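## Task

Locate the LC plug sitting in the fourth of six columns (counted from the left), in the sixth of ten blocks (counted from the top), in the fourth of four holes (counted from the top, so the lowest). It is not latched. Press it inward until it clicks into its latch. Bending a fibre sharply, releasing any other plug or forcing anything else may fail the goal. Toppling the robot or leaving it tilted fails it for sure.

## Robot and tools

ROBOT. A Rainbow Robotics RB-Y1. It has a base on two drive wheels plus rear casters that cannot move sideways. The base is 0.58 m wide, extends 0.10 m in front of the wheel axle and 0.57 m behind it, and sweeps a 0.58 m radius when it spins in place. Above it is a folding leg/torso (squat, shift, pitch, yaw), a head (pan, tilt) and two 7-joint arms, each ending in a parallel gripper. Each wrist carries a camera in a case that juts sideways and can strike things. With the starting arm pose the robot is up to 0.73 m wide (0.65 m with both forearms rolled half a turn).

FRAMES. All positions are in metres. Base frame: origin on the floor between the drive wheels, x forward, y left, z up. left_hand and right_hand report the point between that hand's finger pads in this frame. The fingers point along the hand's -z axis and close along its x axis. The printed hand position may drift from the truth at long reach or under load. chest is a spine point 0.08 m under the shoulders. base_odometry is in the frame the base had at scene start. It only counts wheel turns, so slip shows as travel. Heading is in rad, positive to the left.

move. This is the only call that commands motion. An action uses base, joints or both (optionally with min_time_s or contact_limits), or target alone or with min_time_s, or contact_limits alone. With no action it just reports.
- base: {x_m_s, turn_rad_s, for_s}. These are velocities held for a duration, not a place to go. x_m_s is forward speed in m/s: 0, or 0.005 to 0.4 in magnitude (negative reverses). turn_rad_s is the leftward turn rate: 0, or 0.02 to 1.509 in magnitude. for_s is 0.1 to 5 s. Distance is roughly speed times for_s. Acceleration is 0.4 m/s² (0.5 rad/s² turning), so the base coasts up to 1 s (3.1 s when turning) after for_s ends. If |x|+0.27|turn| exceeds 0.4, both are scaled down.
- joints: one object for the whole robot, keyed by joint name. Each value is an absolute target in rad (grippers in m of opening, 0 to 0.1). Ranges: torso_squat_rad 0..1.2, torso_shift_rad -0.3..0.6, torso_pitch_rad -0.2..1.4 (positive bows), torso_yaw_rad -1.5..1.5 (raise both arms 0.2 rad outward first). Shoulder pitch ±2.356 (negative swings forward/up). Left shoulder roll 0..3.141 and right -3.141..0 (away from 0 lifts the arm outward). Shoulder yaw ±2.094. Elbow -2.617..0.01 (negative bends). Forearm roll ±3.141. Wrist pitch -1.57..1.919. Hand roll ±2.705. head_pan_rad ±0.523 (positive left) and head_tilt_rad -0.35..1.57 (positive down). Combined torso rules: squat+shift<=1.52; squat-shift+pitch<=1.57; shift+0.5pitch-0.4squat<=0.7; shift+0.3pitch-0.5squat<=0.39.
- target: one hand's absolute pose, {side: left or right, x, y, z in base-frame metres (-3 to 3), quat_wxyz as the hand lines print it}. It is turned into joint angles once, so the hand travels on an arc that can bow over 0.1 m on big moves. Use short steps. The elbow never straightens past -0.267 rad. Status is reached (within 10 mm and 2 degrees), short (with the miss), or refused (with a reason).
- min_time_s: 0.1 to 8 s, the slowest an arm, head or torso motion may be.
- contact_limits: per gripper (left_gripper_m, right_gripper_m), a current cap of 200 to 672.5 mA. Scenes start at 672.5.
- cameras: head_camera (896x504), left_wrist_camera, right_wrist_camera (644x364), or all. [] returns no images.
- blocking: when false the call returns in about 0.5 s while motion continues.

wait: seconds 0 to 10, then reports. stop: brakes all running motions. zoom_image: camera plus region [x0,y0,x1,y1] in pixels of its latest image, at most 504x504. finished_scene: scene = current scene number. It is final, and the latch must hold without the robot.

RESULTS. move reads done or the worst status. Per-part statuses: done, moving, off_target (resting short, maybe still pushing), stopped, not_followed, time_out, contact_stop (torso only), limit_stop_at_<name> (a self-collision guard or built-in limit), torque_fault, limit_stop_at_motor_heat. A time_out or contact_stop halts the whole group (torso, left arm or right arm). on_its_own lists actions you did not command. lidar_m gives 12 distances, one per 30-degree sector starting straight ahead and going counter-clockwise, seen at 0.23 m height. wheel_motors_off=1 means the wheels shut down for 2 s after stalling. motor_effort shows wheel effort % with its peak in brackets; above about 30 at rest suggests pushing. There are joint torques, external torques (pushback estimate), wrist force/torque on hand axes (uncalibrated, offsets up to 16 N), and motor temperatures.

CHAINING. If a move or wait is refused, or an uncommanded stop appears, later move, wait and finished_scene calls in that reply are skipped.

AVOID. Arms touching or pressing each other, fingers and cameras included. Contact torque reaching the limits: 63.7 N m for the shoulders, 32.7 for the elbows, 22.7 for the wrist and forearm joints. That causes a 10 s torque_fault. Overheating: hot at 65 °C, braked at 80 °C. Driving into furniture: the base doesn't stop, and the upper body catching an edge can tip it. Reaching or leaning too far forward. Pressing hard on plugs, yanking or bending fibres, and bumping neighbouring plugs.

Each tool is called after ">>>" by a JSON object that holds its "fn" and its "kwargs".

## Session

>>> {"fn": "move", "kwargs": {}}

Scene clock: 0.00 s.
Joint torques (N m): no reading
External joint torques (N m): no reading
Motor temperatures (°C): left_arm=[24 28 32 31 37 40 30] | right_arm=[27 33 30 37 31 34 39]
Wrist force (N): no reading
Wrist torque (N m): no reading
Wrist force, peak (N): no reading
base_odometry: x=+0.000 y=+0.000 heading=+0.000
lidar_m: 1.59 1.26 2.29 2.23 2.33 3.26 4.30 3.37 2.51 2.43 2.20 1.35
base_status: not commanded
joint_positions: torso_squat_rad=+0.350 torso_shift_rad=+0.000 torso_pitch_rad=+0.000 torso_yaw_rad=+0.000 left_shoulder_pitch_rad=+0.017 left_shoulder_roll_rad=+0.002 left_shoulder_yaw_rad=-0.005 left_elbow_rad=-0.101 left_forearm_roll_rad=+0.029 left_wrist_pitch_rad=+0.041 left_hand_roll_rad=+0.000 left_gripper_m=+0.101 right_shoulder_pitch_rad=+0.009 right_shoulder_roll_rad=-0.006 right_shoulder_yaw_rad=-0.048 right_elbow_rad=-0.202 right_forearm_roll_rad=+0.007 right_wrist_pitch_rad=-0.034 right_hand_roll_rad=-0.022 right_gripper_m=+0.100 head_pan_rad=+0.000 head_tilt_rad=+0.400
joint_status: not commanded
wheel_motors_off: 0
motor_effort: left_wheel=+0 right_wheel=+3
chest: x=-0.2280 y=-0.0005 z=+1.2475 quat_wxyz=(+1.000, +0.000, +0.000, +0.000) (m; base frame)
left_hand: x=-0.2002 y=+0.2210 z=+0.5632 quat_wxyz=(+1.000, +0.000, -0.022, +0.015) (m; base frame)
right_hand: x=-0.1286 y=-0.2298 z=+0.5694 quat_wxyz=(+0.993, -0.005, -0.113, -0.032) (m; base frame)
pictures: head_camera, left_wrist_camera, right_wrist_camera

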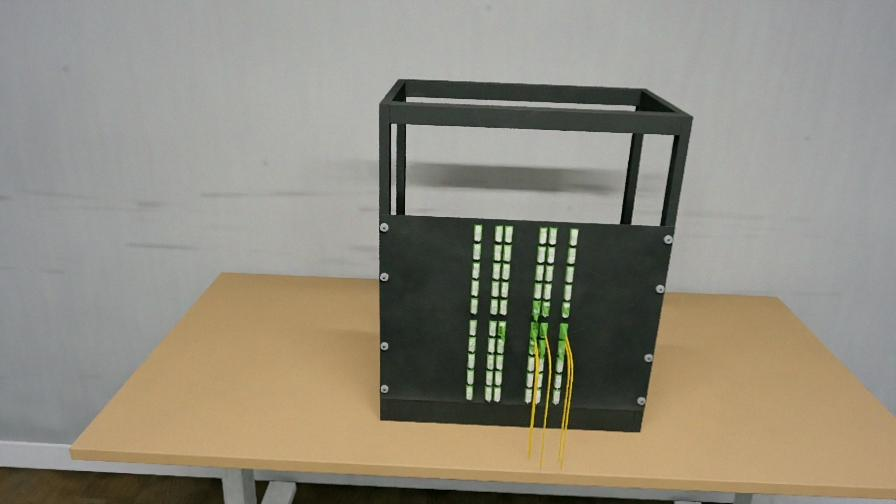

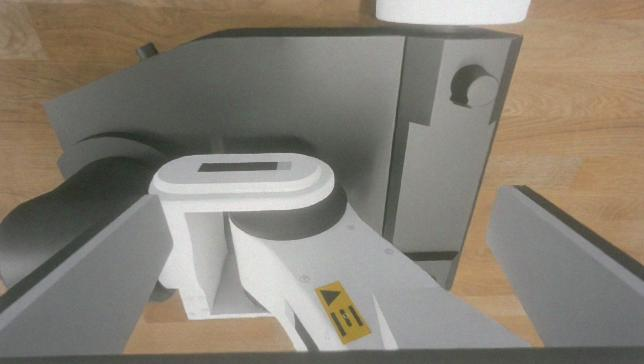

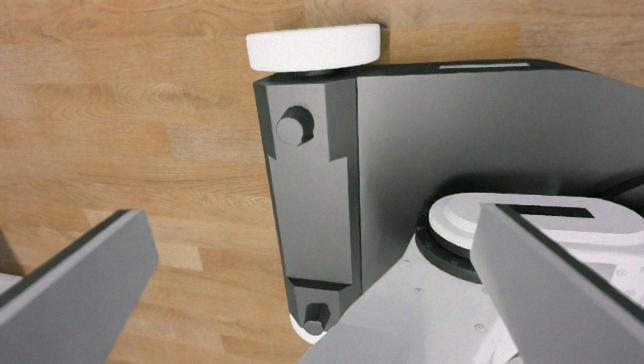

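>>> {"fn": "zoom_image", "kwargs": {"camera": "head_camera", "region": [440, 210, 640, 480]}}

>>> {"fn": "zoom_image", "kwargs": {"camera": "head_camera", "region": [510, 290, 590, 360]}}

Scaled by 1.867.

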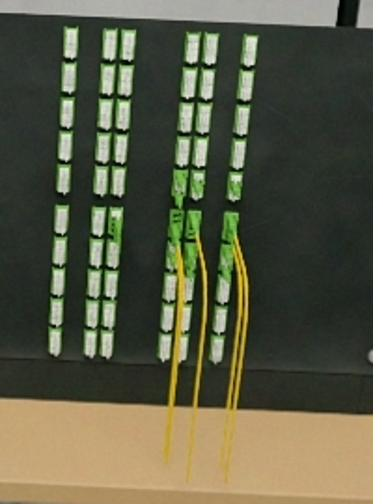

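Scaled by 6.300.

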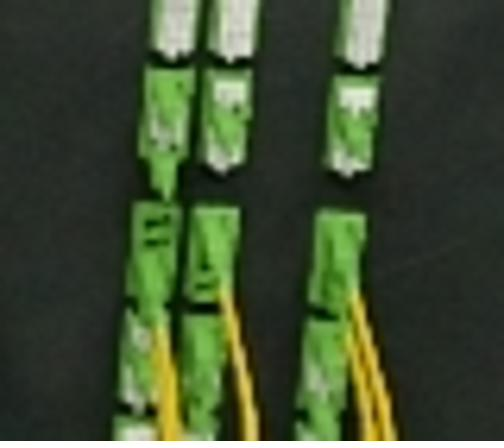

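>>> {"fn": "move", "kwargs": {"joints": {"right_shoulder_pitch_rad":-0.3,"right_shoulder_roll_rad":-0.25,"right_elbow_rad":-1.8,"right_wrist_pitch_rad":0.3,"left_shoulder_roll_rad":0.1,"right_gripper_m":0.02}, "cameras": []}}

>>> {"fn": "move", "kwargs": {"target": {"side":"right","x":0.25,"y":-0.2,"z":1.0,"quat_wxyz":[0.5,-0.5,-0.5,0.5]}}}

Scene clock: 5.33 s.
Joint torques (N m): left_arm=[-0.82 2.45 0.09 0.38 -0.04 -0.24 -0.27] | right_arm=[-15.99 -5.24 -2.82 -9.7 0.26 -1.84 -0.05]
External joint torques (N m): left_arm=[0.02 -0.67 -0.06 0.03 -0.04 -0.04 -0.27] | right_arm=[-0.23 0.26 -0.07 -0.16 -0.08 -0.01 -0.09]
Motor temperatures (°C): left_arm=[24 28 31 31 37 40 30] | right_arm=[27 33 30 37 31 34 39]
Wrist force (N): left_arm=[-10.6 -9.1 -0.8] | right_arm=[-8.5 -3.8 5.5]
Wrist torque (N m): left_arm=[1.65 -1.54 -0.35] | right_arm=[0.63 -0.32 0.43]
Wrist force, peak (N): left_arm=[-10.8 -10.6 -1.2] | right_arm=[-9.1 -3.5 5.5]
move: done
base_odometry: x=+0.000 y=+0.000 heading=+0.000
lidar_m: 1.59 1.25 2.29 2.23 2.33 3.25 4.29 3.36 2.51 2.44 2.20 1.36
base_status: not commanded
joint_positions: torso_squat_rad=+0.350 torso_shift_rad=+0.000 torso_pitch_rad=+0.000 torso_yaw_rad=+0.000 left_shoulder_pitch_rad=+0.017 left_shoulder_roll_rad=+0.100 left_shoulder_yaw_rad=-0.005 left_elbow_rad=-0.101 left_forearm_roll_rad=+0.029 left_wrist_pitch_rad=+0.041 left_hand_roll_rad=+0.000 left_gripper_m=+0.101 right_shoulder_pitch_rad=-0.300 right_shoulder_roll_rad=-0.250 right_shoulder_yaw_rad=-0.048 right_elbow_rad=-1.800 right_forearm_roll_rad=+0.007 right_wrist_pitch_rad=+0.300 right_hand_roll_rad=-0.022 right_gripper_m=+0.020 head_pan_rad=+0.000 head_tilt_rad=+0.400
joint_status: all done
wheel_motors_off: 0
motor_effort: left_wheel=+0(1) right_wheel=+4(7)
chest: x=-0.2280 y=-0.0005 z=+1.2475 quat_wxyz=(+1.000, +0.000, +0.000, +0.000) (m; base frame)
left_hand: x=-0.2005 y=+0.2961 z=+0.5670 quat_wxyz=(+0.998, +0.049, -0.023, +0.013) (m; base frame)
right_hand: x=+0.3441 y=-0.2539 z=+1.2323 quat_wxyz=(+0.617, -0.076, -0.779, +0.083) (m; base frame)
pictures: none
No camera images: "cameras" was empty.

Scene clock: 7.20 s.
Joint torques (N m): left_arm=[-0.71 2.43 -0.02 0.3 -0.05 -0.25 -0.24] | right_arm=[-10.42 0.21 -1.38 -11.06 0.15 0.25 -0.18]
External joint torques (N m): left_arm=[0.14 -0.68 -0.17 -0.06 -0.05 -0.05 -0.23] | right_arm=[-1.45 0.35 -0.12 -0.83 -0.14 -0.27 -0.17]
Motor temperatures (°C): left_arm=[24 28 31 31 37 40 30] | right_arm=[27 33 30 37 31 34 39]
Wrist force (N): left_arm=[-10.1 -9.2 -0.8] | right_arm=[-3.0 0.8 4.0]
Wrist torque (N m): left_arm=[1.65 -1.47 -0.33] | right_arm=[0.41 -0.01 0.50]
Wrist force, peak (N): left_arm=[-11.1 -9.2 -1.2] | right_arm=[-9.2 -3.6 5.2]
move: done
base_odometry: x=+0.000 y=+0.000 heading=+0.000
lidar_m: 1.59 1.25 2.29 2.22 2.33 3.27 4.30 3.36 2.50 2.44 2.20 1.35
base_status: not commanded
joint_positions: torso_squat_rad=+0.350 torso_shift_rad=+0.000 torso_pitch_rad=+0.000 torso_yaw_rad=+0.000 left_shoulder_pitch_rad=+0.017 left_shoulder_roll_rad=+0.100 left_shoulder_yaw_rad=-0.005 left_elbow_rad=-0.101 left_forearm_roll_rad=+0.029 left_wrist_pitch_rad=+0.041 left_hand_roll_rad=+0.000 left_gripper_m=+0.101 right_shoulder_pitch_rad=+0.117 right_shoulder_roll_rad=-0.127 right_shoulder_yaw_rad=+0.239 right_elbow_rad=-1.641 right_forearm_roll_rad=+1.736 right_wrist_pitch_rad=+0.214 right_hand_roll_rad=-0.271 right_gripper_m=+0.020 head_pan_rad=+0.000 head_tilt_rad=+0.400
joint_status: all done
wheel_motors_off: 0
motor_effort: left_wheel=+0(1) right_wheel=+4(6)
chest: x=-0.2280 y=-0.0005 z=+1.2475 quat_wxyz=(+1.000, +0.000, +0.000, +0.000) (m; base frame)
left_hand: x=-0.2005 y=+0.2960 z=+0.5670 quat_wxyz=(+0.998, +0.049, -0.023, +0.013) (m; base frame)
right_hand: x=+0.2497 y=-0.2002 z=+1.0003 quat_wxyz=(+0.503, -0.498, -0.497, +0.503) (m; base frame)
right_hand_status: reached (checked arc, planned for 1.5 s): 0 mm and 0.7 deg off.
pictures: head_camera, left_wrist_camera, right_wrist_camera
camera_calibration:
left_wrist_camera: T_world_to_cam=[[0.998969, 0.00217191, 0.0453361, 0.176126], [-0.0159186, -0.918642, 0.394771, 0.0681301], [0.042505, -0.395086, -0.91766, 0.72135], [0, 0, 0, 1]] pos_world=[-0.205521, 0.3472, 0.627074]
right_wrist_camera: T_world_to_cam=[[-0.0134331, -0.999854, 0.0105145, -0.211542], [-0.458687, -0.00318204, -0.888592, 1.03329], [0.888496, -0.0167594, -0.458577, 0.309055], [0, 0, 0, 1]] pos_world=[0.196521, -0.203043, 1.06212]

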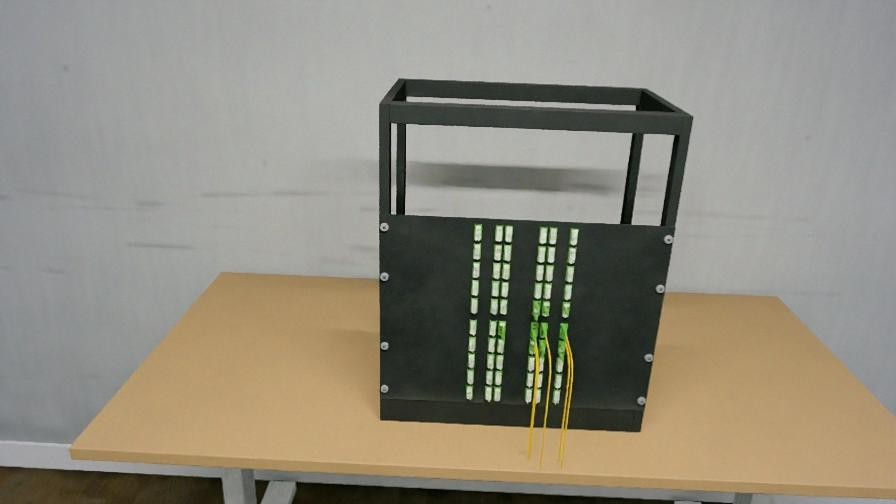

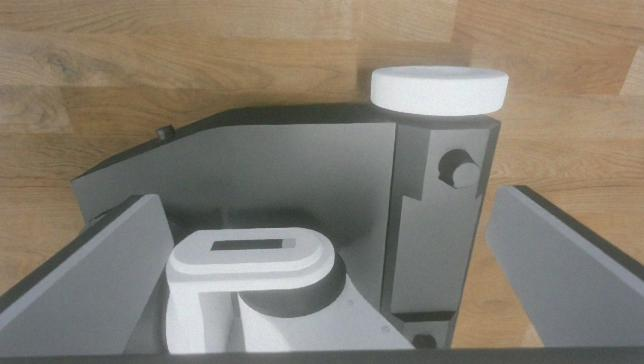

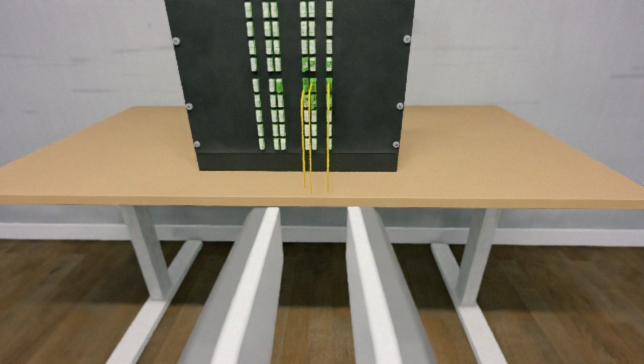

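>>> {"fn": "move", "kwargs": {"target": {"side":"right","x":0.2,"y":-0.18,"z":0.95,"quat_wxyz":[0.5,-0.5,-0.5,0.5]}, "cameras": []}}

>>> {"fn": "move", "kwargs": {"base": {"x_m_s":0.15,"for_s":2.8}, "joints": {"head_tilt_rad":0.7,"right_gripper_m":0.0}, "cameras": ["head_camera","right_wrist_camera"]}}

>>> {"fn": "zoom_image", "kwargs": {"camera": "right_wrist_camera", "region": [240, 0, 400, 180]}}

>>> {"fn": "zoom_image", "kwargs": {"camera": "head_camera", "region": [450, 100, 600, 300]}}

Scene clock: 10.00 s.
Joint torques (N m): left_arm=[-0.73 2.34 -0.27 0.18 -0.03 -0.33 -0.24] | right_arm=[-7.98 0.11 -2.54 -9.99 0.56 0.97 0.19]
External joint torques (N m): left_arm=[0.11 -0.77 -0.42 -0.18 -0.03 -0.13 -0.24] | right_arm=[-1.06 0.48 -0.61 -0.61 -0.09 -0.2 0.19]
Motor temperatures (°C): left_arm=[24 28 31 31 37 40 30] | right_arm=[27 33 30 37 31 34 38]
Wrist force (N): left_arm=[-10.3 -9.0 -0.9] | right_arm=[-2.8 0.8 3.9]
Wrist torque (N m): left_arm=[1.62 -1.51 -0.33] | right_arm=[0.39 0.03 0.48]
Wrist force, peak (N): left_arm=[-10.7 -9.6 -1.0] | right_arm=[-3.1 1.7 4.7]
move: done
base_odometry: x=+0.000 y=+0.000 heading=+0.000
lidar_m: 1.59 1.26 2.29 2.22 2.33 3.25 4.29 3.36 2.52 2.44 2.19 1.35
base_status: not commanded
joint_positions: torso_squat_rad=+0.350 torso_shift_rad=+0.000 torso_pitch_rad=+0.000 torso_yaw_rad=+0.000 left_shoulder_pitch_rad=+0.017 left_shoulder_roll_rad=+0.100 left_shoulder_yaw_rad=-0.005 left_elbow_rad=-0.101 left_forearm_roll_rad=+0.029 left_wrist_pitch_rad=+0.041 left_hand_roll_rad=+0.000 left_gripper_m=+0.101 right_shoulder_pitch_rad=+0.166 right_shoulder_roll_rad=-0.249 right_shoulder_yaw_rad=+0.496 right_elbow_rad=-1.526 right_forearm_roll_rad=+1.991 right_wrist_pitch_rad=+0.521 right_hand_roll_rad=-0.637 right_gripper_m=+0.020 head_pan_rad=+0.000 head_tilt_rad=+0.400
joint_status: all done
wheel_motors_off: 0
motor_effort: left_wheel=+0(1) right_wheel=+3(5)
chest: x=-0.2280 y=-0.0005 z=+1.2475 quat_wxyz=(+1.000, +0.000, +0.000, +0.000) (m; base frame)
left_hand: x=-0.2005 y=+0.2960 z=+0.5670 quat_wxyz=(+0.998, +0.049, -0.023, +0.013) (m; base frame)
right_hand: x=+0.1999 y=-0.1800 z=+0.9500 quat_wxyz=(+0.500, -0.500, -0.500, +0.500) (m; base frame)
right_hand_status: reached (checked arc, planned for 0.6 s): 0 mm and 0.1 deg off.
pictures: none
No camera images: "cameras" was empty.

Scene clock: 13.70 s.
Joint torques (N m): left_arm=[-0.54 2.51 0.07 0.34 -0.03 -0.22 -0.26] | right_arm=[-6.55 -0.52 -1.87 -9.93 0.44 0.84 0.38]
External joint torques (N m): left_arm=[0.3 -0.6 -0.08 -0.02 -0.03 -0.02 -0.26] | right_arm=[0.37 -0.15 0.05 -0.54 -0.2 -0.33 0.39]
Motor temperatures (°C): left_arm=[24 28 31 31 37 40 30] | right_arm=[27 33 30 37 31 34 38]
Wrist force (N): left_arm=[-10.6 -9.0 -1.0] | right_arm=[-2.9 0.9 4.0]
Wrist torque (N m): left_arm=[1.65 -1.53 -0.33] | right_arm=[0.37 0.02 0.47]
Wrist force, peak (N): left_arm=[-11.2 -9.2 -0.7] | right_arm=[-3.0 0.6 4.3]
move: done
base_odometry: x=+0.420 y=+0.000 heading=+0.000
lidar_m: 1.16 0.88 1.70 2.21 2.32 3.22 4.72 3.38 2.52 2.45 1.03 1.06
base_status: done (sent for 2.8 of 2.8 s)
joint_positions: torso_squat_rad=+0.350 torso_shift_rad=+0.000 torso_pitch_rad=+0.000 torso_yaw_rad=+0.000 left_shoulder_pitch_rad=+0.017 left_shoulder_roll_rad=+0.100 left_shoulder_yaw_rad=-0.005 left_elbow_rad=-0.101 left_forearm_roll_rad=+0.029 left_wrist_pitch_rad=+0.041 left_hand_roll_rad=+0.000 left_gripper_m=+0.101 right_shoulder_pitch_rad=+0.166 right_shoulder_roll_rad=-0.249 right_shoulder_yaw_rad=+0.496 right_elbow_rad=-1.526 right_forearm_roll_rad=+1.991 right_wrist_pitch_rad=+0.521 right_hand_roll_rad=-0.637 right_gripper_m=+0.000 head_pan_rad=+0.000 head_tilt_rad=+0.700
joint_status: all done
wheel_motors_off: 0
motor_effort: left_wheel=+0(29) right_wheel=-2(60)
chest: x=-0.2280 y=-0.0005 z=+1.2475 quat_wxyz=(+1.000, +0.000, +0.000, +0.000) (m; base frame)
left_hand: x=-0.2005 y=+0.2960 z=+0.5670 quat_wxyz=(+0.998, +0.049, -0.023, +0.013) (m; base frame)
right_hand: x=+0.2000 y=-0.1800 z=+0.9501 quat_wxyz=(+0.500, -0.500, -0.500, +0.500) (m; base frame)
pictures: head_camera, right_wrist_camera
camera_calibration:
head_camera: T_world_to_cam=[[0.0283741, -0.999396, 0.0200869, -0.0218462], [-0.629089, -0.0334698, -0.776613, 1.05368], [0.776816, 0.00939927, -0.629658, 1.01415], [0, 0, 0, 1]] pos_world=[-0.12433, 0.00390126, 1.45731]
right_wrist_camera: T_world_to_cam=[[-0.0127884, -0.999874, 0.00942876, -0.190689], [-0.449279, -0.0026783, -0.893388, 0.968779], [0.8933, -0.0156612, -0.449188, 0.320843], [0, 0, 0, 1]] pos_world=[0.146205, -0.183046, 1.01141]

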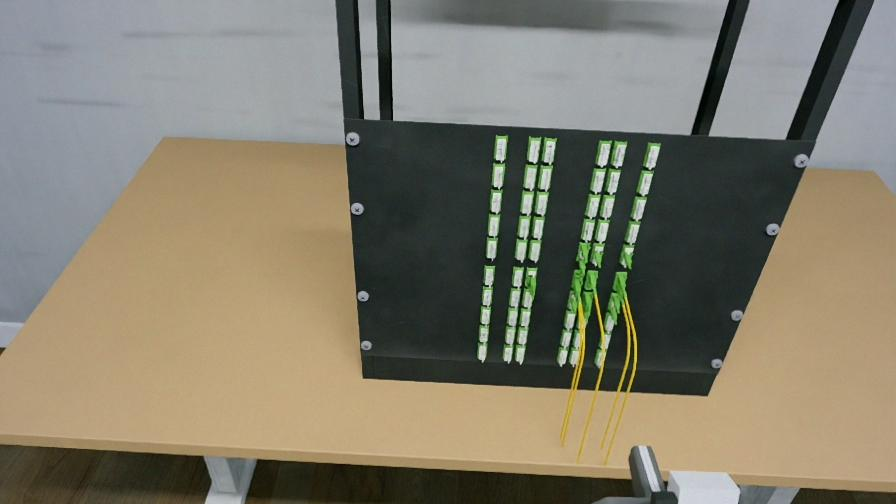

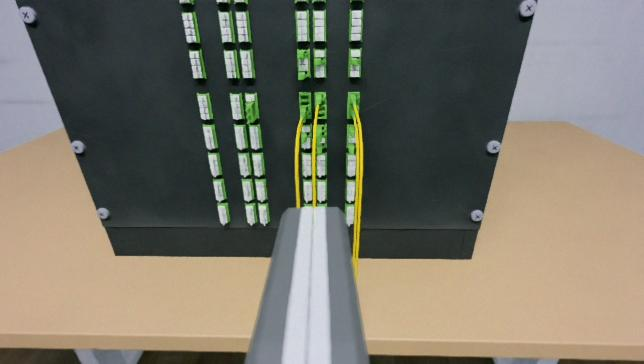

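Scaled by 2.800 from the camera's 644x364 image, which has a finer 828x468 frame.

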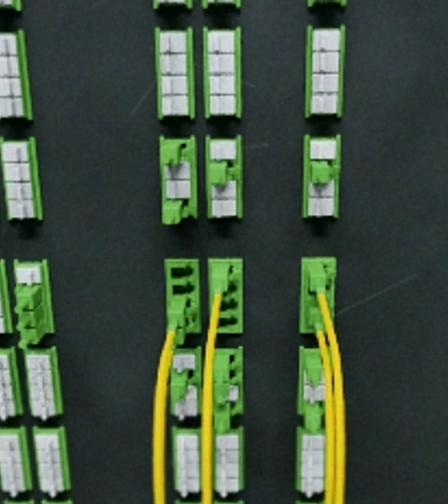

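Scaled by 2.520.

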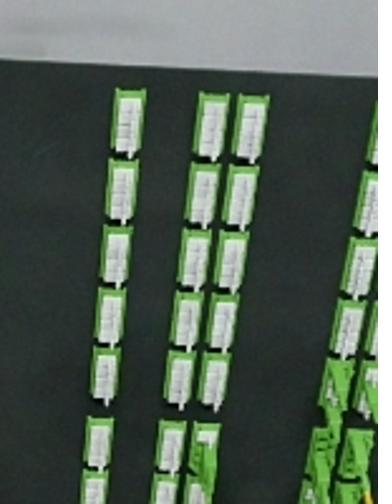

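>>> {"fn": "move", "kwargs": {"target": {"side":"right","x":0.30,"y":-0.165,"z":0.97,"quat_wxyz":[0.5,-0.5,-0.5,0.5]}, "cameras": ["right_wrist_camera"]}}

>>> {"fn": "zoom_image", "kwargs": {"camera": "right_wrist_camera", "region": [240, 80, 400, 240]}}

Scene clock: 16.90 s.
Joint torques (N m): left_arm=[-0.32 2.75 0.37 0.22 -0.01 -0.49 -0.19] | right_arm=[-12.74 0.78 -3.07 -8.93 0.45 0.78 -0.14]
External joint torques (N m): left_arm=[0.52 -0.36 0.22 -0.14 -0.02 -0.29 -0.19] | right_arm=[0.16 0.95 -0.94 0.61 -0.11 -0.3 -0.13]
Motor temperatures (°C): left_arm=[24 28 31 31 37 40 30] | right_arm=[27 33 30 37 31 34 38]
Wrist force (N): left_arm=[-10.4 -8.8 -1.5] | right_arm=[-2.8 0.7 4.0]
Wrist torque (N m): left_arm=[1.61 -1.53 -0.36] | right_arm=[0.42 0.05 0.48]
Wrist force, peak (N): left_arm=[-11.1 -9.0 -1.4] | right_arm=[-3.1 1.7 4.5]
move: done
base_odometry: x=+0.420 y=+0.000 heading=+0.000
lidar_m: 1.17 0.88 1.71 2.21 2.32 3.23 4.72 3.38 2.52 2.46 1.03 1.06
base_status: not commanded
joint_positions: torso_squat_rad=+0.350 torso_shift_rad=+0.000 torso_pitch_rad=+0.000 torso_yaw_rad=+0.000 left_shoulder_pitch_rad=+0.017 left_shoulder_roll_rad=+0.100 left_shoulder_yaw_rad=-0.005 left_elbow_rad=-0.101 left_forearm_roll_rad=+0.029 left_wrist_pitch_rad=+0.041 left_hand_roll_rad=+0.000 left_gripper_m=+0.101 right_shoulder_pitch_rad=-0.158 right_shoulder_roll_rad=-0.152 right_shoulder_yaw_rad=+0.391 right_elbow_rad=-1.248 right_forearm_roll_rad=+1.903 right_wrist_pitch_rad=+0.442 right_hand_roll_rad=-0.583 right_gripper_m=+0.000 head_pan_rad=+0.000 head_tilt_rad=+0.700
joint_status: all done
wheel_motors_off: 0
motor_effort: left_wheel=+2(2) right_wheel=-4(5)
chest: x=-0.2280 y=-0.0005 z=+1.2475 quat_wxyz=(+1.000, +0.000, +0.000, +0.000) (m; base frame)
left_hand: x=-0.2005 y=+0.2960 z=+0.5670 quat_wxyz=(+0.998, +0.049, -0.023, +0.013) (m; base frame)
right_hand: x=+0.3001 y=-0.1649 z=+0.9703 quat_wxyz=(+0.500, -0.500, -0.500, +0.500) (m; base frame)
right_hand_status: reached (checked arc, planned for 0.7 s): 0 mm and 0.0 deg off.
pictures: right_wrist_camera
camera_calibration:
right_wrist_camera: T_world_to_cam=[[-0.0125714, -0.999877, 0.00941849, -0.174545], [-0.448639, -0.0027777, -0.893709, 1.03186], [0.893625, -0.0154607, -0.448548, 0.240072], [0, 0, 0, 1]] pos_world=[0.246204, -0.167946, 1.03151]

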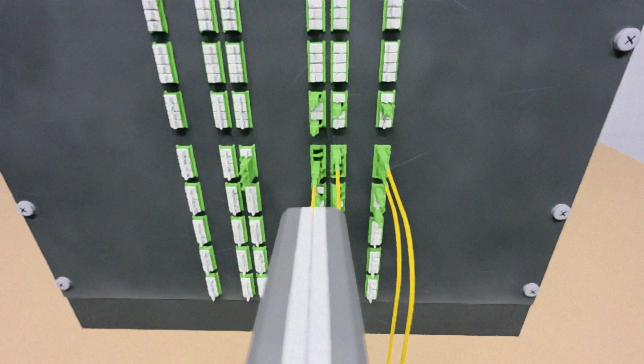

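Scaled by 3.150 from the camera's 644x364 image, which has a finer 828x468 frame.

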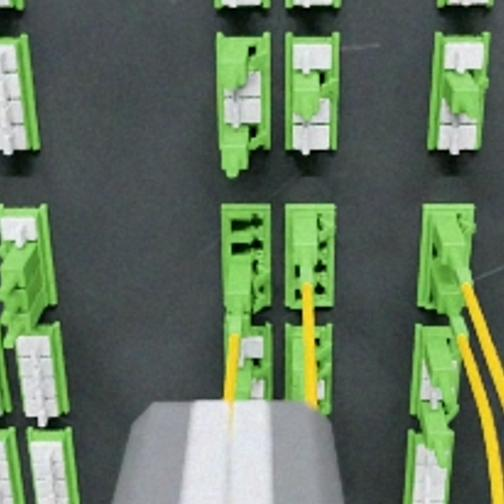

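>>> {"fn": "move", "kwargs": {"target": {"side":"right","x":0.32,"y":-0.165,"z":0.90,"quat_wxyz":[0.5,-0.5,-0.5,0.5]}, "cameras": []}}

>>> {"fn": "move", "kwargs": {"joints": {"right_gripper_m":0.06}, "cameras": ["head_camera","right_wrist_camera"]}}

>>> {"fn": "zoom_image", "kwargs": {"camera": "right_wrist_camera", "region": [260, 0, 380, 120]}}

>>> {"fn": "zoom_image", "kwargs": {"camera": "head_camera", "region": [530, 220, 680, 370]}}

Scene clock: 19.57 s.
Joint torques (N m): left_arm=[-0.19 2.07 0.16 0.31 -0.01 -0.29 -0.16] | right_arm=[-16.84 -0.87 -0.41 -5.77 0.21 1.64 0.36]
External joint torques (N m): left_arm=[0.65 -1.04 0.01 -0.05 -0.01 -0.08 -0.16] | right_arm=[-0.57 0.51 1.02 0.29 -0.12 -0.2 0.36]
Motor temperatures (°C): left_arm=[24 28 31 31 37 40 30] | right_arm=[27 33 30 37 31 34 38]
Wrist force (N): left_arm=[-10.5 -9.0 -0.8] | right_arm=[-2.5 1.1 4.0]
Wrist torque (N m): left_arm=[1.61 -1.52 -0.34] | right_arm=[0.31 0.04 0.47]
Wrist force, peak (N): left_arm=[-11.1 -9.0 -1.3] | right_arm=[-3.8 1.3 4.0]
move: done
base_odometry: x=+0.420 y=+0.000 heading=+0.000
lidar_m: 1.17 0.87 1.70 2.21 2.31 3.23 4.72 3.39 2.52 2.45 1.04 1.06
base_status: not commanded
joint_positions: torso_squat_rad=+0.350 torso_shift_rad=+0.000 torso_pitch_rad=+0.000 torso_yaw_rad=+0.000 left_shoulder_pitch_rad=+0.017 left_shoulder_roll_rad=+0.100 left_shoulder_yaw_rad=-0.005 left_elbow_rad=-0.101 left_forearm_roll_rad=+0.029 left_wrist_pitch_rad=+0.041 left_hand_roll_rad=+0.000 left_gripper_m=+0.101 right_shoulder_pitch_rad=-0.523 right_shoulder_roll_rad=-0.076 right_shoulder_yaw_rad=+0.603 right_elbow_rad=-0.401 right_forearm_roll_rad=+2.154 right_wrist_pitch_rad=+0.802 right_hand_roll_rad=-1.224 right_gripper_m=+0.000 head_pan_rad=+0.000 head_tilt_rad=+0.700
joint_status: all done
wheel_motors_off: 0
motor_effort: left_wheel=+1(3) right_wheel=-4(5)
chest: x=-0.2280 y=-0.0005 z=+1.2475 quat_wxyz=(+1.000, +0.000, +0.000, +0.000) (m; base frame)
left_hand: x=-0.2005 y=+0.2960 z=+0.5670 quat_wxyz=(+0.998, +0.049, -0.023, +0.013) (m; base frame)
right_hand: x=+0.3199 y=-0.1651 z=+0.9007 quat_wxyz=(+0.501, -0.499, -0.499, +0.502) (m; base frame)
right_hand_status: reached (checked arc, planned for 1.2 s): 1 mm and 0.3 deg off.
pictures: none
No camera images: "cameras" was empty.

Scene clock: 20.77 s.
Joint torques (N m): left_arm=[-0.45 2.22 0 0.31 0.04 -0.31 -0.32] | right_arm=[-16.29 -0.81 -0.32 -5.6 0.33 1.58 0.08]
External joint torques (N m): left_arm=[0.39 -0.89 -0.16 -0.05 0.04 -0.1 -0.32] | right_arm=[-0.03 0.57 1.11 0.46 0 -0.26 0.09]
Motor temperatures (°C): left_arm=[24 28 31 31 37 40 30] | right_arm=[27 33 30 37 31 34 38]
Wrist force (N): left_arm=[-10.6 -9.0 -1.0] | right_arm=[-2.4 1.3 4.1]
Wrist torque (N m): left_arm=[1.60 -1.54 -0.34] | right_arm=[0.31 0.06 0.47]
Wrist force, peak (N): left_arm=[-10.8 -9.3 -1.1] | right_arm=[-2.8 1.3 4.1]
move: done
base_odometry: x=+0.420 y=+0.000 heading=+0.000
lidar_m: 1.17 0.87 1.71 2.22 2.32 3.23 4.71 3.38 2.53 2.45 1.03 1.05
base_status: not commanded
joint_positions: torso_squat_rad=+0.350 torso_shift_rad=+0.000 torso_pitch_rad=+0.000 torso_yaw_rad=+0.000 left_shoulder_pitch_rad=+0.017 left_shoulder_roll_rad=+0.100 left_shoulder_yaw_rad=-0.005 left_elbow_rad=-0.101 left_forearm_roll_rad=+0.029 left_wrist_pitch_rad=+0.041 left_hand_roll_rad=+0.000 left_gripper_m=+0.101 right_shoulder_pitch_rad=-0.523 right_shoulder_roll_rad=-0.076 right_shoulder_yaw_rad=+0.603 right_elbow_rad=-0.401 right_forearm_roll_rad=+2.154 right_wrist_pitch_rad=+0.802 right_hand_roll_rad=-1.224 right_gripper_m=+0.060 head_pan_rad=+0.000 head_tilt_rad=+0.700
joint_status: all done
wheel_motors_off: 0
motor_effort: left_wheel=+2(2) right_wheel=-4(5)
chest: x=-0.2280 y=-0.0005 z=+1.2475 quat_wxyz=(+1.000, +0.000, +0.000, +0.000) (m; base frame)
left_hand: x=-0.2005 y=+0.2960 z=+0.5670 quat_wxyz=(+0.998, +0.049, -0.023, +0.013) (m; base frame)
right_hand: x=+0.3199 y=-0.1651 z=+0.9007 quat_wxyz=(+0.501, -0.499, -0.499, +0.502) (m; base frame)
pictures: head_camera, right_wrist_camera
camera_calibration:
head_camera: T_world_to_cam=[[0.0282961, -0.999396, 0.0201494, -0.0219469], [-0.629091, -0.0334693, -0.776611, 1.05368], [0.776816, 0.00929927, -0.629659, 1.01415], [0, 0, 0, 1]] pos_world=[-0.12433, 0.0039013, 1.45731]
right_wrist_camera: T_world_to_cam=[[-0.012073, -0.999878, 0.00992383, -0.174459], [-0.45307, -0.00337729, -0.891469, 0.977876], [0.891393, -0.0152589, -0.452973, 0.195904], [0, 0, 0, 1]] pos_world=[0.266312, -0.168146, 0.962217]

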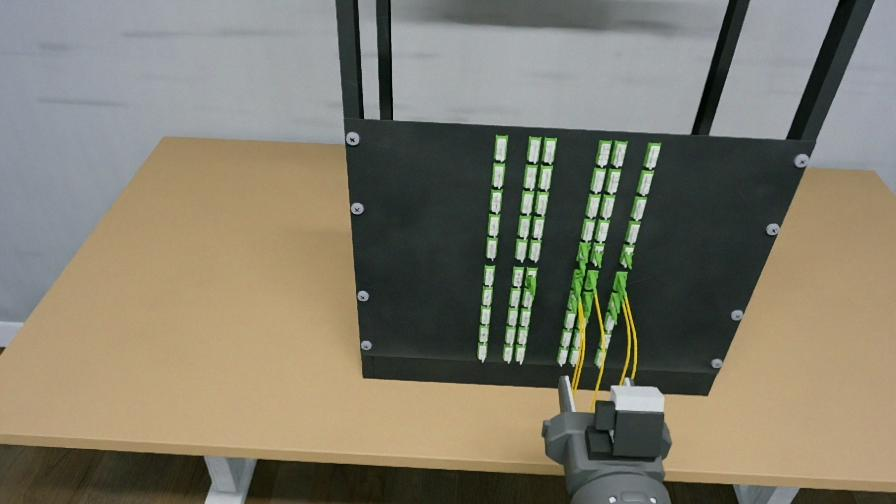

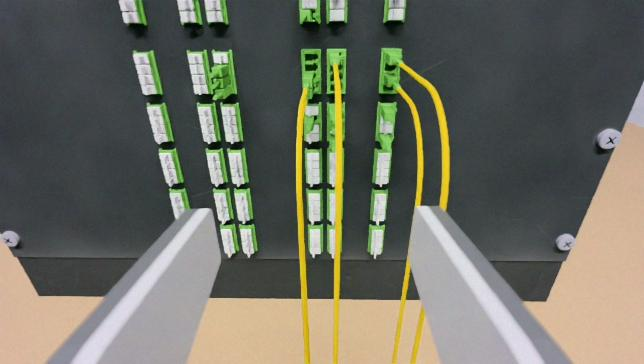

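Scaled by 4.200 from the camera's 644x364 image, which has a finer 828x468 frame.

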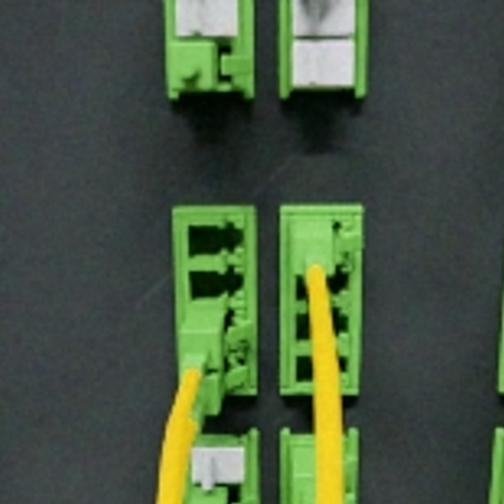

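Scaled by 3.360.

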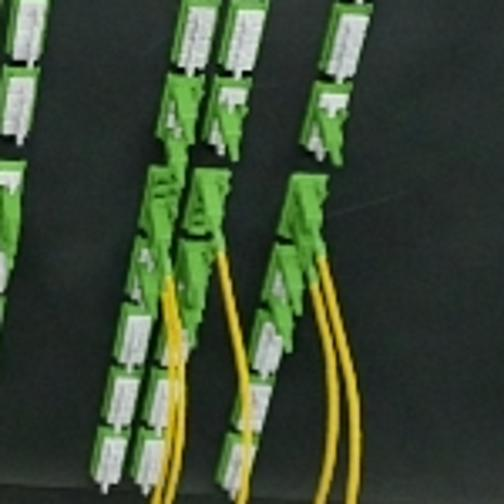

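>>> {"fn": "move", "kwargs": {"joints": {"left_shoulder_pitch_rad":-0.1,"left_shoulder_roll_rad":0.25,"left_elbow_rad":-1.9,"left_wrist_pitch_rad":0.3,"left_gripper_m":0.0}, "cameras": []}}

>>> {"fn": "move", "kwargs": {"target": {"side":"left","x":0.24,"y":0.03,"z":0.94,"quat_wxyz":[0.7011,-0.0923,-0.7011,-0.0923]}, "cameras": ["head_camera","left_wrist_camera"]}}

Scene clock: 26.30 s.
Joint torques (N m): left_arm=[-11.7 4.62 2.63 -9.95 -0.09 -1.89 -0.29] | right_arm=[-17.03 -0.7 -0.85 -5.58 0.18 1.68 0.48]
External joint torques (N m): left_arm=[1.47 0.41 -0.47 0.37 0 0.06 -0.25] | right_arm=[-0.76 0.68 0.58 0.48 -0.16 -0.16 0.49]
Motor temperatures (°C): left_arm=[24 28 31 31 37 40 30] | right_arm=[27 33 30 37 31 34 38]
Wrist force (N): left_arm=[-16.2 -9.6 5.9] | right_arm=[-2.5 1.3 3.8]
Wrist torque (N m): left_arm=[1.72 -1.84 -0.32] | right_arm=[0.29 0.04 0.48]
Wrist force, peak (N): left_arm=[-16.6 -9.7 5.6] | right_arm=[-2.6 1.4 4.2]
move: done
base_odometry: x=+0.420 y=+0.000 heading=+0.000
lidar_m: 1.17 0.88 1.71 2.21 2.32 3.23 4.71 3.39 2.53 2.45 1.03 1.06
base_status: not commanded
joint_positions: torso_squat_rad=+0.350 torso_shift_rad=+0.000 torso_pitch_rad=+0.000 torso_yaw_rad=+0.000 left_shoulder_pitch_rad=-0.100 left_shoulder_roll_rad=+0.250 left_shoulder_yaw_rad=-0.005 left_elbow_rad=-1.900 left_forearm_roll_rad=+0.029 left_wrist_pitch_rad=+0.300 left_hand_roll_rad=+0.000 left_gripper_m=+0.001 right_shoulder_pitch_rad=-0.523 right_shoulder_roll_rad=-0.076 right_shoulder_yaw_rad=+0.603 right_elbow_rad=-0.401 right_forearm_roll_rad=+2.154 right_wrist_pitch_rad=+0.802 right_hand_roll_rad=-1.224 right_gripper_m=+0.060 head_pan_rad=+0.000 head_tilt_rad=+0.700
joint_status: all done
wheel_motors_off: 0
motor_effort: left_wheel=+2(3) right_wheel=-4(6)
chest: x=-0.2280 y=-0.0005 z=+1.2475 quat_wxyz=(+1.000, +0.000, +0.000, +0.000) (m; base frame)
left_hand: x=+0.3046 y=+0.2506 z=+1.1668 quat_wxyz=(+0.657, +0.064, -0.745, -0.093) (m; base frame)
right_hand: x=+0.3199 y=-0.1651 z=+0.9007 quat_wxyz=(+0.501, -0.499, -0.499, +0.502) (m; base frame)
pictures: none
No camera images: "cameras" was empty.

Scene clock: 27.87 s.
Joint torques (N m): left_arm=[-9.99 -3.89 0.78 -9.62 -0.77 -1.72 0.11] | right_arm=[-17.45 -0.49 -0.76 -5.74 0.3 1.76 0.29]
External joint torques (N m): left_arm=[0.78 0.89 0.47 0.29 -0.25 -0.06 0.16] | right_arm=[-1.19 0.89 0.67 0.33 -0.04 -0.08 0.29]
Motor temperatures (°C): left_arm=[24 28 31 31 37 40 30] | right_arm=[27 33 30 37 31 34 38]
Wrist force (N): left_arm=[-16.7 -8.5 5.0] | right_arm=[-2.5 1.3 4.1]
Wrist torque (N m): left_arm=[1.66 -1.89 -0.32] | right_arm=[0.30 0.05 0.48]
Wrist force, peak (N): left_arm=[-17.4 -9.5 5.6] | right_arm=[-2.6 1.5 4.1]
move: done
base_odometry: x=+0.420 y=+0.000 heading=+0.000
lidar_m: 1.17 0.87 1.71 2.21 2.31 3.23 4.71 3.38 2.54 2.45 1.03 1.07
base_status: not commanded
joint_positions: torso_squat_rad=+0.350 torso_shift_rad=+0.000 torso_pitch_rad=+0.000 torso_yaw_rad=+0.000 left_shoulder_pitch_rad=-0.066 left_shoulder_roll_rad=+0.000 left_shoulder_yaw_rad=-0.504 left_elbow_rad=-1.178 left_forearm_roll_rad=+0.681 left_wrist_pitch_rad=-0.418 left_hand_roll_rad=-0.605 left_gripper_m=+0.001 right_shoulder_pitch_rad=-0.523 right_shoulder_roll_rad=-0.076 right_shoulder_yaw_rad=+0.603 right_elbow_rad=-0.401 right_forearm_roll_rad=+2.154 right_wrist_pitch_rad=+0.802 right_hand_roll_rad=-1.224 right_gripper_m=+0.060 head_pan_rad=+0.000 head_tilt_rad=+0.700
joint_status: all done
wheel_motors_off: 0
motor_effort: left_wheel=+2(3) right_wheel=-3(5)
chest: x=-0.2280 y=-0.0005 z=+1.2475 quat_wxyz=(+1.000, +0.000, +0.000, +0.000) (m; base frame)
left_hand: x=+0.2400 y=+0.0299 z=+0.9399 quat_wxyz=(+0.700, -0.094, -0.701, -0.094) (m; base frame)
left_hand_status: reached (checked arc, planned for 1.1 s): 0 mm and 0.3 deg off.
right_hand: x=+0.3199 y=-0.1651 z=+0.9006 quat_wxyz=(+0.501, -0.499, -0.499, +0.502) (m; base frame)
pictures: head_camera, left_wrist_camera
camera_calibration:
head_camera: T_world_to_cam=[[0.0283741, -0.999396, 0.0200869, -0.0218462], [-0.629089, -0.0334698, -0.776613, 1.05368], [0.776816, 0.00939927, -0.629658, 1.01415], [0, 0, 0, 1]] pos_world=[-0.12433, 0.00390126, 1.45731]
left_wrist_camera: T_world_to_cam=[[-0.00787513, -0.0196205, 0.999776, -0.93501], [-0.69794, -0.715889, -0.0195468, 0.230529], [0.716112, -0.697938, -0.00805619, -0.0678122], [0, 0, 0, 1]] pos_world=[0.202093, 0.0993591, 0.938761]

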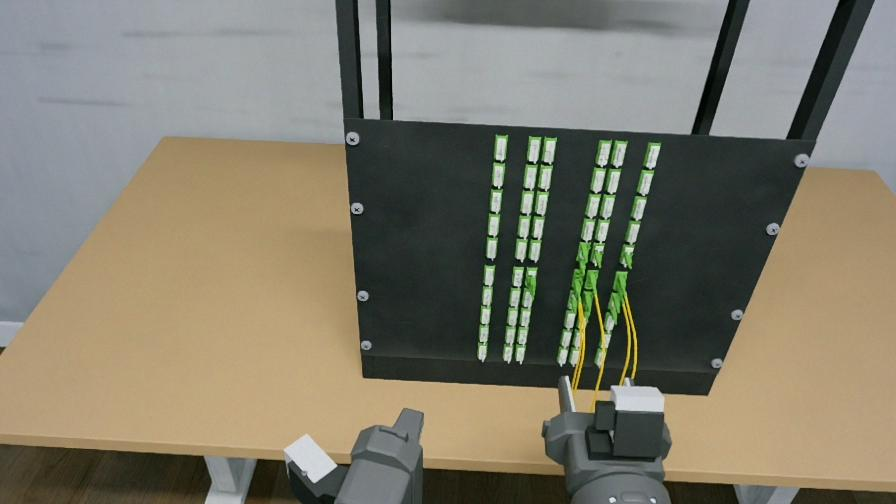

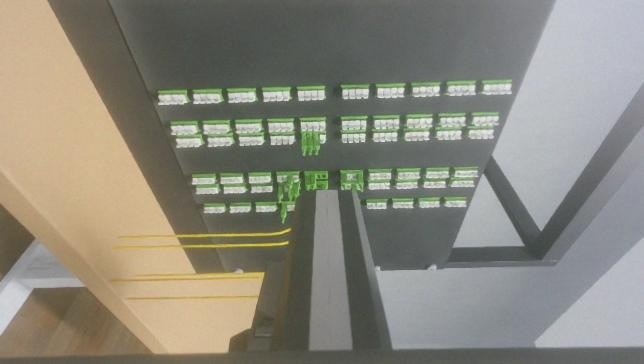

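>>> {"fn": "move", "kwargs": {"target": {"side":"left","x":0.29,"y":-0.01,"z":0.98,"quat_wxyz":[0.7011,-0.0923,-0.7011,-0.0923]}, "cameras": ["head_camera","left_wrist_camera"]}}

>>> {"fn": "zoom_image", "kwargs": {"camera": "left_wrist_camera", "region": [160, 120, 320, 280]}}

Scene clock: 29.50 s.
Joint torques (N m): left_arm=[-11.8 -3.95 1.16 -9.36 -1.04 -1.55 0.12] | right_arm=[-17 -0.41 -1.02 -5.74 0.17 1.95 0.13]
External joint torques (N m): left_arm=[2.52 0.74 -0.54 0.56 -0.19 -0.44 0.18] | right_arm=[-0.74 0.97 0.41 0.32 -0.17 0.11 0.13]
Motor temperatures (°C): left_arm=[24 28 31 31 37 40 30] | right_arm=[27 33 30 37 31 34 38]
Wrist force (N): left_arm=[-16.5 -8.3 4.8] | right_arm=[-2.4 1.4 4.1]
Wrist torque (N m): left_arm=[1.64 -1.86 -0.32] | right_arm=[0.29 0.05 0.48]
Wrist force, peak (N): left_arm=[-17.4 -9.1 6.0] | right_arm=[-2.8 1.4 4.1]
move: done
base_odometry: x=+0.420 y=+0.000 heading=+0.000
lidar_m: 1.17 0.88 1.70 2.22 2.31 3.22 4.71 3.37 2.53 2.45 1.04 1.07
base_status: not commanded
joint_positions: torso_squat_rad=+0.350 torso_shift_rad=+0.000 torso_pitch_rad=+0.000 torso_yaw_rad=+0.000 left_shoulder_pitch_rad=-0.314 left_shoulder_roll_rad=+0.000 left_shoulder_yaw_rad=-0.624 left_elbow_rad=-1.090 left_forearm_roll_rad=+1.231 left_wrist_pitch_rad=-0.465 left_hand_roll_rad=-0.992 left_gripper_m=+0.001 right_shoulder_pitch_rad=-0.523 right_shoulder_roll_rad=-0.076 right_shoulder_yaw_rad=+0.603 right_elbow_rad=-0.401 right_forearm_roll_rad=+2.154 right_wrist_pitch_rad=+0.802 right_hand_roll_rad=-1.224 right_gripper_m=+0.060 head_pan_rad=+0.000 head_tilt_rad=+0.700
joint_status: all done
wheel_motors_off: 0
motor_effort: left_wheel=+2(2) right_wheel=-4(5)
chest: x=-0.2280 y=-0.0005 z=+1.2475 quat_wxyz=(+1.000, +0.000, +0.000, +0.000) (m; base frame)
left_hand: x=+0.2901 y=-0.0101 z=+0.9799 quat_wxyz=(+0.700, -0.094, -0.702, -0.094) (m; base frame)
left_hand_status: reached (checked arc, planned for 0.7 s): 0 mm and 0.3 deg off.
right_hand: x=+0.3199 y=-0.1651 z=+0.9006 quat_wxyz=(+0.501, -0.499, -0.499, +0.502) (m; base frame)
pictures: head_camera, left_wrist_camera
camera_calibration:
head_camera: T_world_to_cam=[[0.0282961, -0.999396, 0.0201494, -0.0219469], [-0.629091, -0.0334693, -0.776611, 1.05368], [0.776816, 0.00929927, -0.629659, 1.01415], [0, 0, 0, 1]] pos_world=[-0.12433, 0.0039013, 1.45731]
left_wrist_camera: T_world_to_cam=[[-0.00984139, -0.0189237, 0.999772, -0.97493], [-0.697403, -0.716388, -0.0204248, 0.238254], [0.716612, -0.697445, -0.00614718, -0.13331], [0, 0, 0, 1]] pos_world=[0.252096, 0.0592561, 0.978755]

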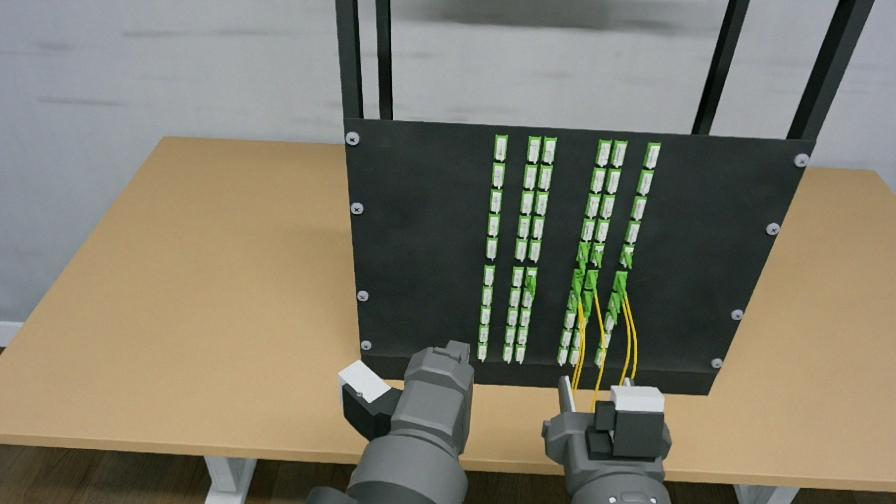

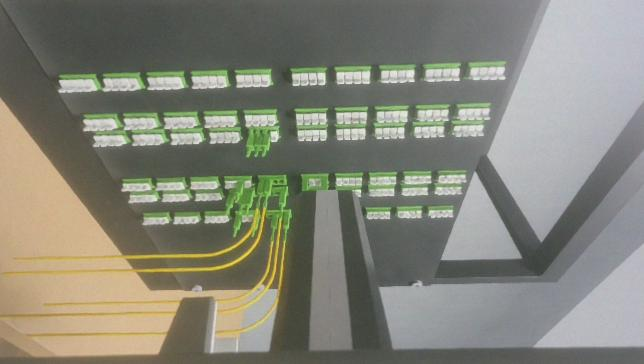

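Scaled by 3.150 from the camera's 644x364 image, which has a finer 828x468 frame.

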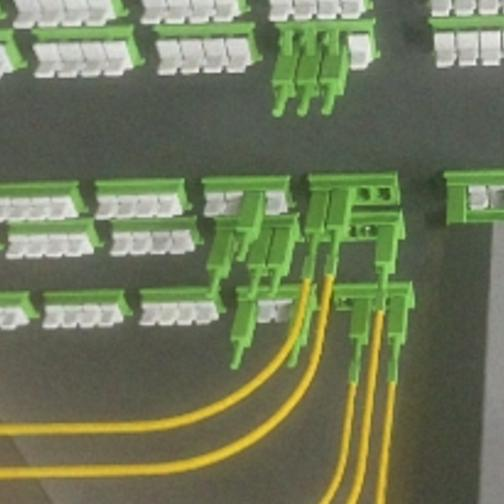

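>>> {"fn": "move", "kwargs": {"target": {"side":"right","x":0.15,"y":-0.163,"z":0.93,"quat_wxyz":[0.5,-0.5,-0.5,0.5]}, "cameras": []}}

>>> {"fn": "move", "kwargs": {"target": {"side":"left","x":0.14,"y":0.01,"z":1.0,"quat_wxyz":[0.7011,-0.0923,-0.7011,-0.0923]}, "cameras": []}}

>>> {"fn": "move", "kwargs": {"base": {"x_m_s":0.1,"for_s":1.5}, "joints": {"right_gripper_m":0.02}}}

Scene clock: 36.97 s.
Joint torques (N m): left_arm=[-12.37 -4.28 0.73 -9.73 -1 -1.59 0.15] | right_arm=[-6.06 0.95 -1.17 -10.44 0.71 0.96 -0.11]
External joint torques (N m): left_arm=[1.96 0.4 -0.97 0.2 -0.15 -0.48 0.2] | right_arm=[-1.56 0.8 0.13 -1.48 -0.08 -0.3 -0.11]
Motor temperatures (°C): left_arm=[24 28 31 31 37 40 30] | right_arm=[27 33 30 37 31 34 38]
Wrist force (N): left_arm=[-16.5 -8.4 5.1] | right_arm=[-3.0 0.7 4.0]
Wrist torque (N m): left_arm=[1.65 -1.86 -0.32] | right_arm=[0.41 0.02 0.49]
Wrist force, peak (N): left_arm=[-17.1 -8.7 5.3] | right_arm=[-3.7 0.9 4.4]
move: done
base_odometry: x=+0.420 y=+0.000 heading=+0.000
lidar_m: 1.17 0.88 1.71 2.21 2.31 3.23 4.71 3.39 2.54 2.45 1.03 1.06
base_status: not commanded
joint_positions: torso_squat_rad=+0.350 torso_shift_rad=+0.000 torso_pitch_rad=+0.000 torso_yaw_rad=+0.000 left_shoulder_pitch_rad=-0.314 left_shoulder_roll_rad=+0.000 left_shoulder_yaw_rad=-0.624 left_elbow_rad=-1.090 left_forearm_roll_rad=+1.231 left_wrist_pitch_rad=-0.465 left_hand_roll_rad=-0.992 left_gripper_m=+0.001 right_shoulder_pitch_rad=+0.260 right_shoulder_roll_rad=-0.267 right_shoulder_yaw_rad=+0.613 right_elbow_rad=-1.523 right_forearm_roll_rad=+2.074 right_wrist_pitch_rad=+0.661 right_hand_roll_rad=-0.702 right_gripper_m=+0.060 head_pan_rad=+0.000 head_tilt_rad=+0.700
joint_status: all done
wheel_motors_off: 0
motor_effort: left_wheel=+2(3) right_wheel=-2(6)
chest: x=-0.2280 y=-0.0005 z=+1.2475 quat_wxyz=(+1.000, +0.000, +0.000, +0.000) (m; base frame)
left_hand: x=+0.2900 y=-0.0100 z=+0.9799 quat_wxyz=(+0.700, -0.094, -0.702, -0.094) (m; base frame)
right_hand: x=+0.1498 y=-0.1631 z=+0.9299 quat_wxyz=(+0.499, -0.500, -0.501, +0.500) (m; base frame)
right_hand_status: reached (checked arc, planned for 1.5 s): 0 mm and 0.1 deg off.
pictures: none
No camera images: "cameras" was empty.

Scene clock: 38.33 s.
Joint torques (N m): left_arm=[-5.7 -4.92 -0.89 -10.47 -0.99 -0.59 -0.09] | right_arm=[-5.74 0.64 -0.76 -9.34 0.6 1.08 -0.39]
External joint torques (N m): left_arm=[-0.76 0.12 -0.38 0.03 -0.01 -0.12 -0.03] | right_arm=[-1.24 0.49 0.54 -0.38 -0.19 -0.18 -0.38]
Motor temperatures (°C): left_arm=[24 28 31 31 37 40 30] | right_arm=[27 33 30 37 31 34 38]
Wrist force (N): left_arm=[-16.6 -8.6 5.4] | right_arm=[-2.9 0.9 3.8]
Wrist torque (N m): left_arm=[1.69 -1.89 -0.31] | right_arm=[0.39 0.03 0.48]
Wrist force, peak (N): left_arm=[-17.6 -8.5 5.3] | right_arm=[-3.0 0.7 4.1]
move: done
base_odometry: x=+0.420 y=+0.000 heading=+0.000
lidar_m: 1.17 0.88 1.69 2.22 2.31 3.23 4.71 3.38 2.53 2.45 1.03 1.07
base_status: not commanded
joint_positions: torso_squat_rad=+0.350 torso_shift_rad=+0.000 torso_pitch_rad=+0.000 torso_yaw_rad=+0.000 left_shoulder_pitch_rad=+0.254 left_shoulder_roll_rad=+0.133 left_shoulder_yaw_rad=-0.776 left_elbow_rad=-1.746 left_forearm_roll_rad=+1.291 left_wrist_pitch_rad=-0.451 left_hand_roll_rad=-1.337 left_gripper_m=+0.001 right_shoulder_pitch_rad=+0.260 right_shoulder_roll_rad=-0.267 right_shoulder_yaw_rad=+0.613 right_elbow_rad=-1.523 right_forearm_roll_rad=+2.074 right_wrist_pitch_rad=+0.661 right_hand_roll_rad=-0.702 right_gripper_m=+0.060 head_pan_rad=+0.000 head_tilt_rad=+0.700
joint_status: all done
wheel_motors_off: 0
motor_effort: left_wheel=+2(3) right_wheel=-2(6)
chest: x=-0.2280 y=-0.0005 z=+1.2475 quat_wxyz=(+1.000, +0.000, +0.000, +0.000) (m; base frame)
left_hand: x=+0.1404 y=+0.0098 z=+1.0003 quat_wxyz=(+0.699, -0.093, -0.703, -0.092) (m; base frame)
left_hand_status: reached (checked arc, planned for 1.0 s): 1 mm and 0.4 deg off.
right_hand: x=+0.1499 y=-0.1630 z=+0.9300 quat_wxyz=(+0.499, -0.500, -0.501, +0.500) (m; base frame)
pictures: none
No camera images: "cameras" was empty.

Scene clock: 40.43 s.
Joint torques (N m): left_arm=[-4.58 -4.98 -0.76 -10.37 -1.01 -0.78 -0.16] | right_arm=[-4.36 0.28 -0.73 -9.83 0.58 1.3 -0.39]
External joint torques (N m): left_arm=[0.36 0.07 -0.25 0.12 -0.03 -0.31 -0.1] | right_arm=[0.15 0.14 0.57 -0.87 -0.21 0.04 -0.39]
Motor temperatures (°C): left_arm=[24 28 31 31 37 40 30] | right_arm=[27 33 30 37 31 34 38]
Wrist force (N): left_arm=[-16.3 -8.6 5.0] | right_arm=[-2.8 0.7 4.1]
Wrist torque (N m): left_arm=[1.67 -1.83 -0.31] | right_arm=[0.40 0.05 0.48]
Wrist force, peak (N): left_arm=[-16.9 -8.5 5.1] | right_arm=[-2.9 0.9 4.4]
move: done
base_odometry: x=+0.570 y=+0.000 heading=+0.000
lidar_m: 1.02 0.75 1.49 2.21 2.31 3.22 4.86 3.39 2.53 2.46 0.93 1.05
base_status: done (sent for 1.5 of 1.5 s)
joint_positions: torso_squat_rad=+0.350 torso_shift_rad=+0.000 torso_pitch_rad=+0.000 torso_yaw_rad=+0.000 left_shoulder_pitch_rad=+0.254 left_shoulder_roll_rad=+0.133 left_shoulder_yaw_rad=-0.776 left_elbow_rad=-1.746 left_forearm_roll_rad=+1.291 left_wrist_pitch_rad=-0.451 left_hand_roll_rad=-1.337 left_gripper_m=+0.001 right_shoulder_pitch_rad=+0.259 right_shoulder_roll_rad=-0.267 right_shoulder_yaw_rad=+0.613 right_elbow_rad=-1.523 right_forearm_roll_rad=+2.074 right_wrist_pitch_rad=+0.661 right_hand_roll_rad=-0.702 right_gripper_m=+0.020 head_pan_rad=+0.000 head_tilt_rad=+0.700
joint_status: all done
wheel_motors_off: 0
motor_effort: left_wheel=+0(24) right_wheel=-2(25)
chest: x=-0.2279 y=-0.0005 z=+1.2475 quat_wxyz=(+1.000, +0.000, +0.000, +0.000) (m; base frame)
left_hand: x=+0.1405 y=+0.0098 z=+1.0003 quat_wxyz=(+0.699, -0.093, -0.703, -0.092) (m; base frame)
right_hand: x=+0.1500 y=-0.1630 z=+0.9301 quat_wxyz=(+0.499, -0.500, -0.501, +0.500) (m; base frame)
pictures: head_camera, left_wrist_camera, right_wrist_camera
camera_calibration:
head_camera: T_world_to_cam=[[0.0282968, -0.999397, 0.0201453, -0.0219437], [-0.629152, -0.0334672, -0.776562, 1.05366], [0.776767, 0.00929979, -0.629719, 1.01416], [0, 0, 0, 1]] pos_world=[-0.12423, 0.0039013, 1.45731]
left_wrist_camera: T_world_to_cam=[[-0.0124466, -0.0184228, 0.999753, -0.995971], [-0.694108, -0.719537, -0.0219006, 0.14969], [0.719763, -0.694209, -0.00383165, -0.014863], [0, 0, 0, 1]] pos_world=[0.102202, 0.0790406, 0.998946]
right_wrist_camera: T_world_to_cam=[[-0.0117882, -0.999892, 0.00876366, -0.173685], [-0.446757, -0.00257424, -0.894652, 0.929247], [0.894578, -0.0144615, -0.446678, 0.354468], [0, 0, 0, 1]] pos_world=[0.0960007, -0.166148, 0.991208]

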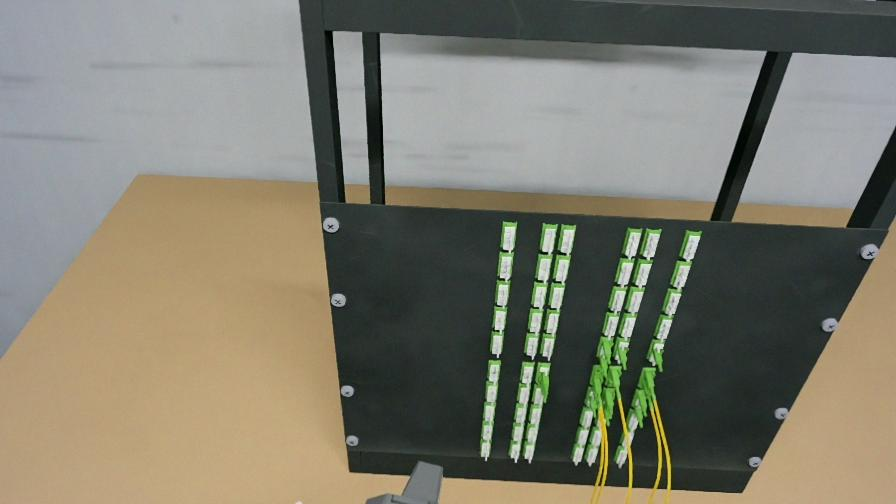

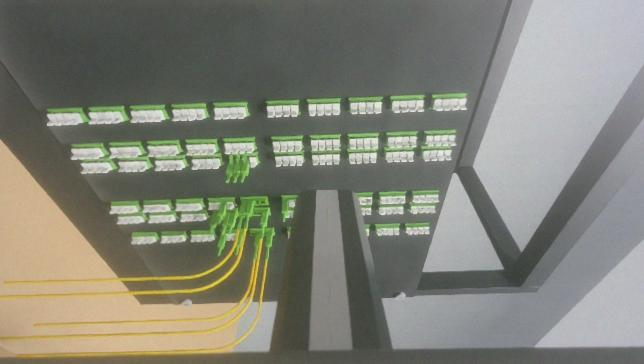

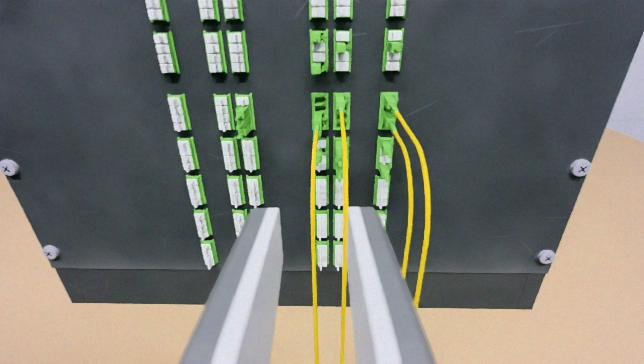

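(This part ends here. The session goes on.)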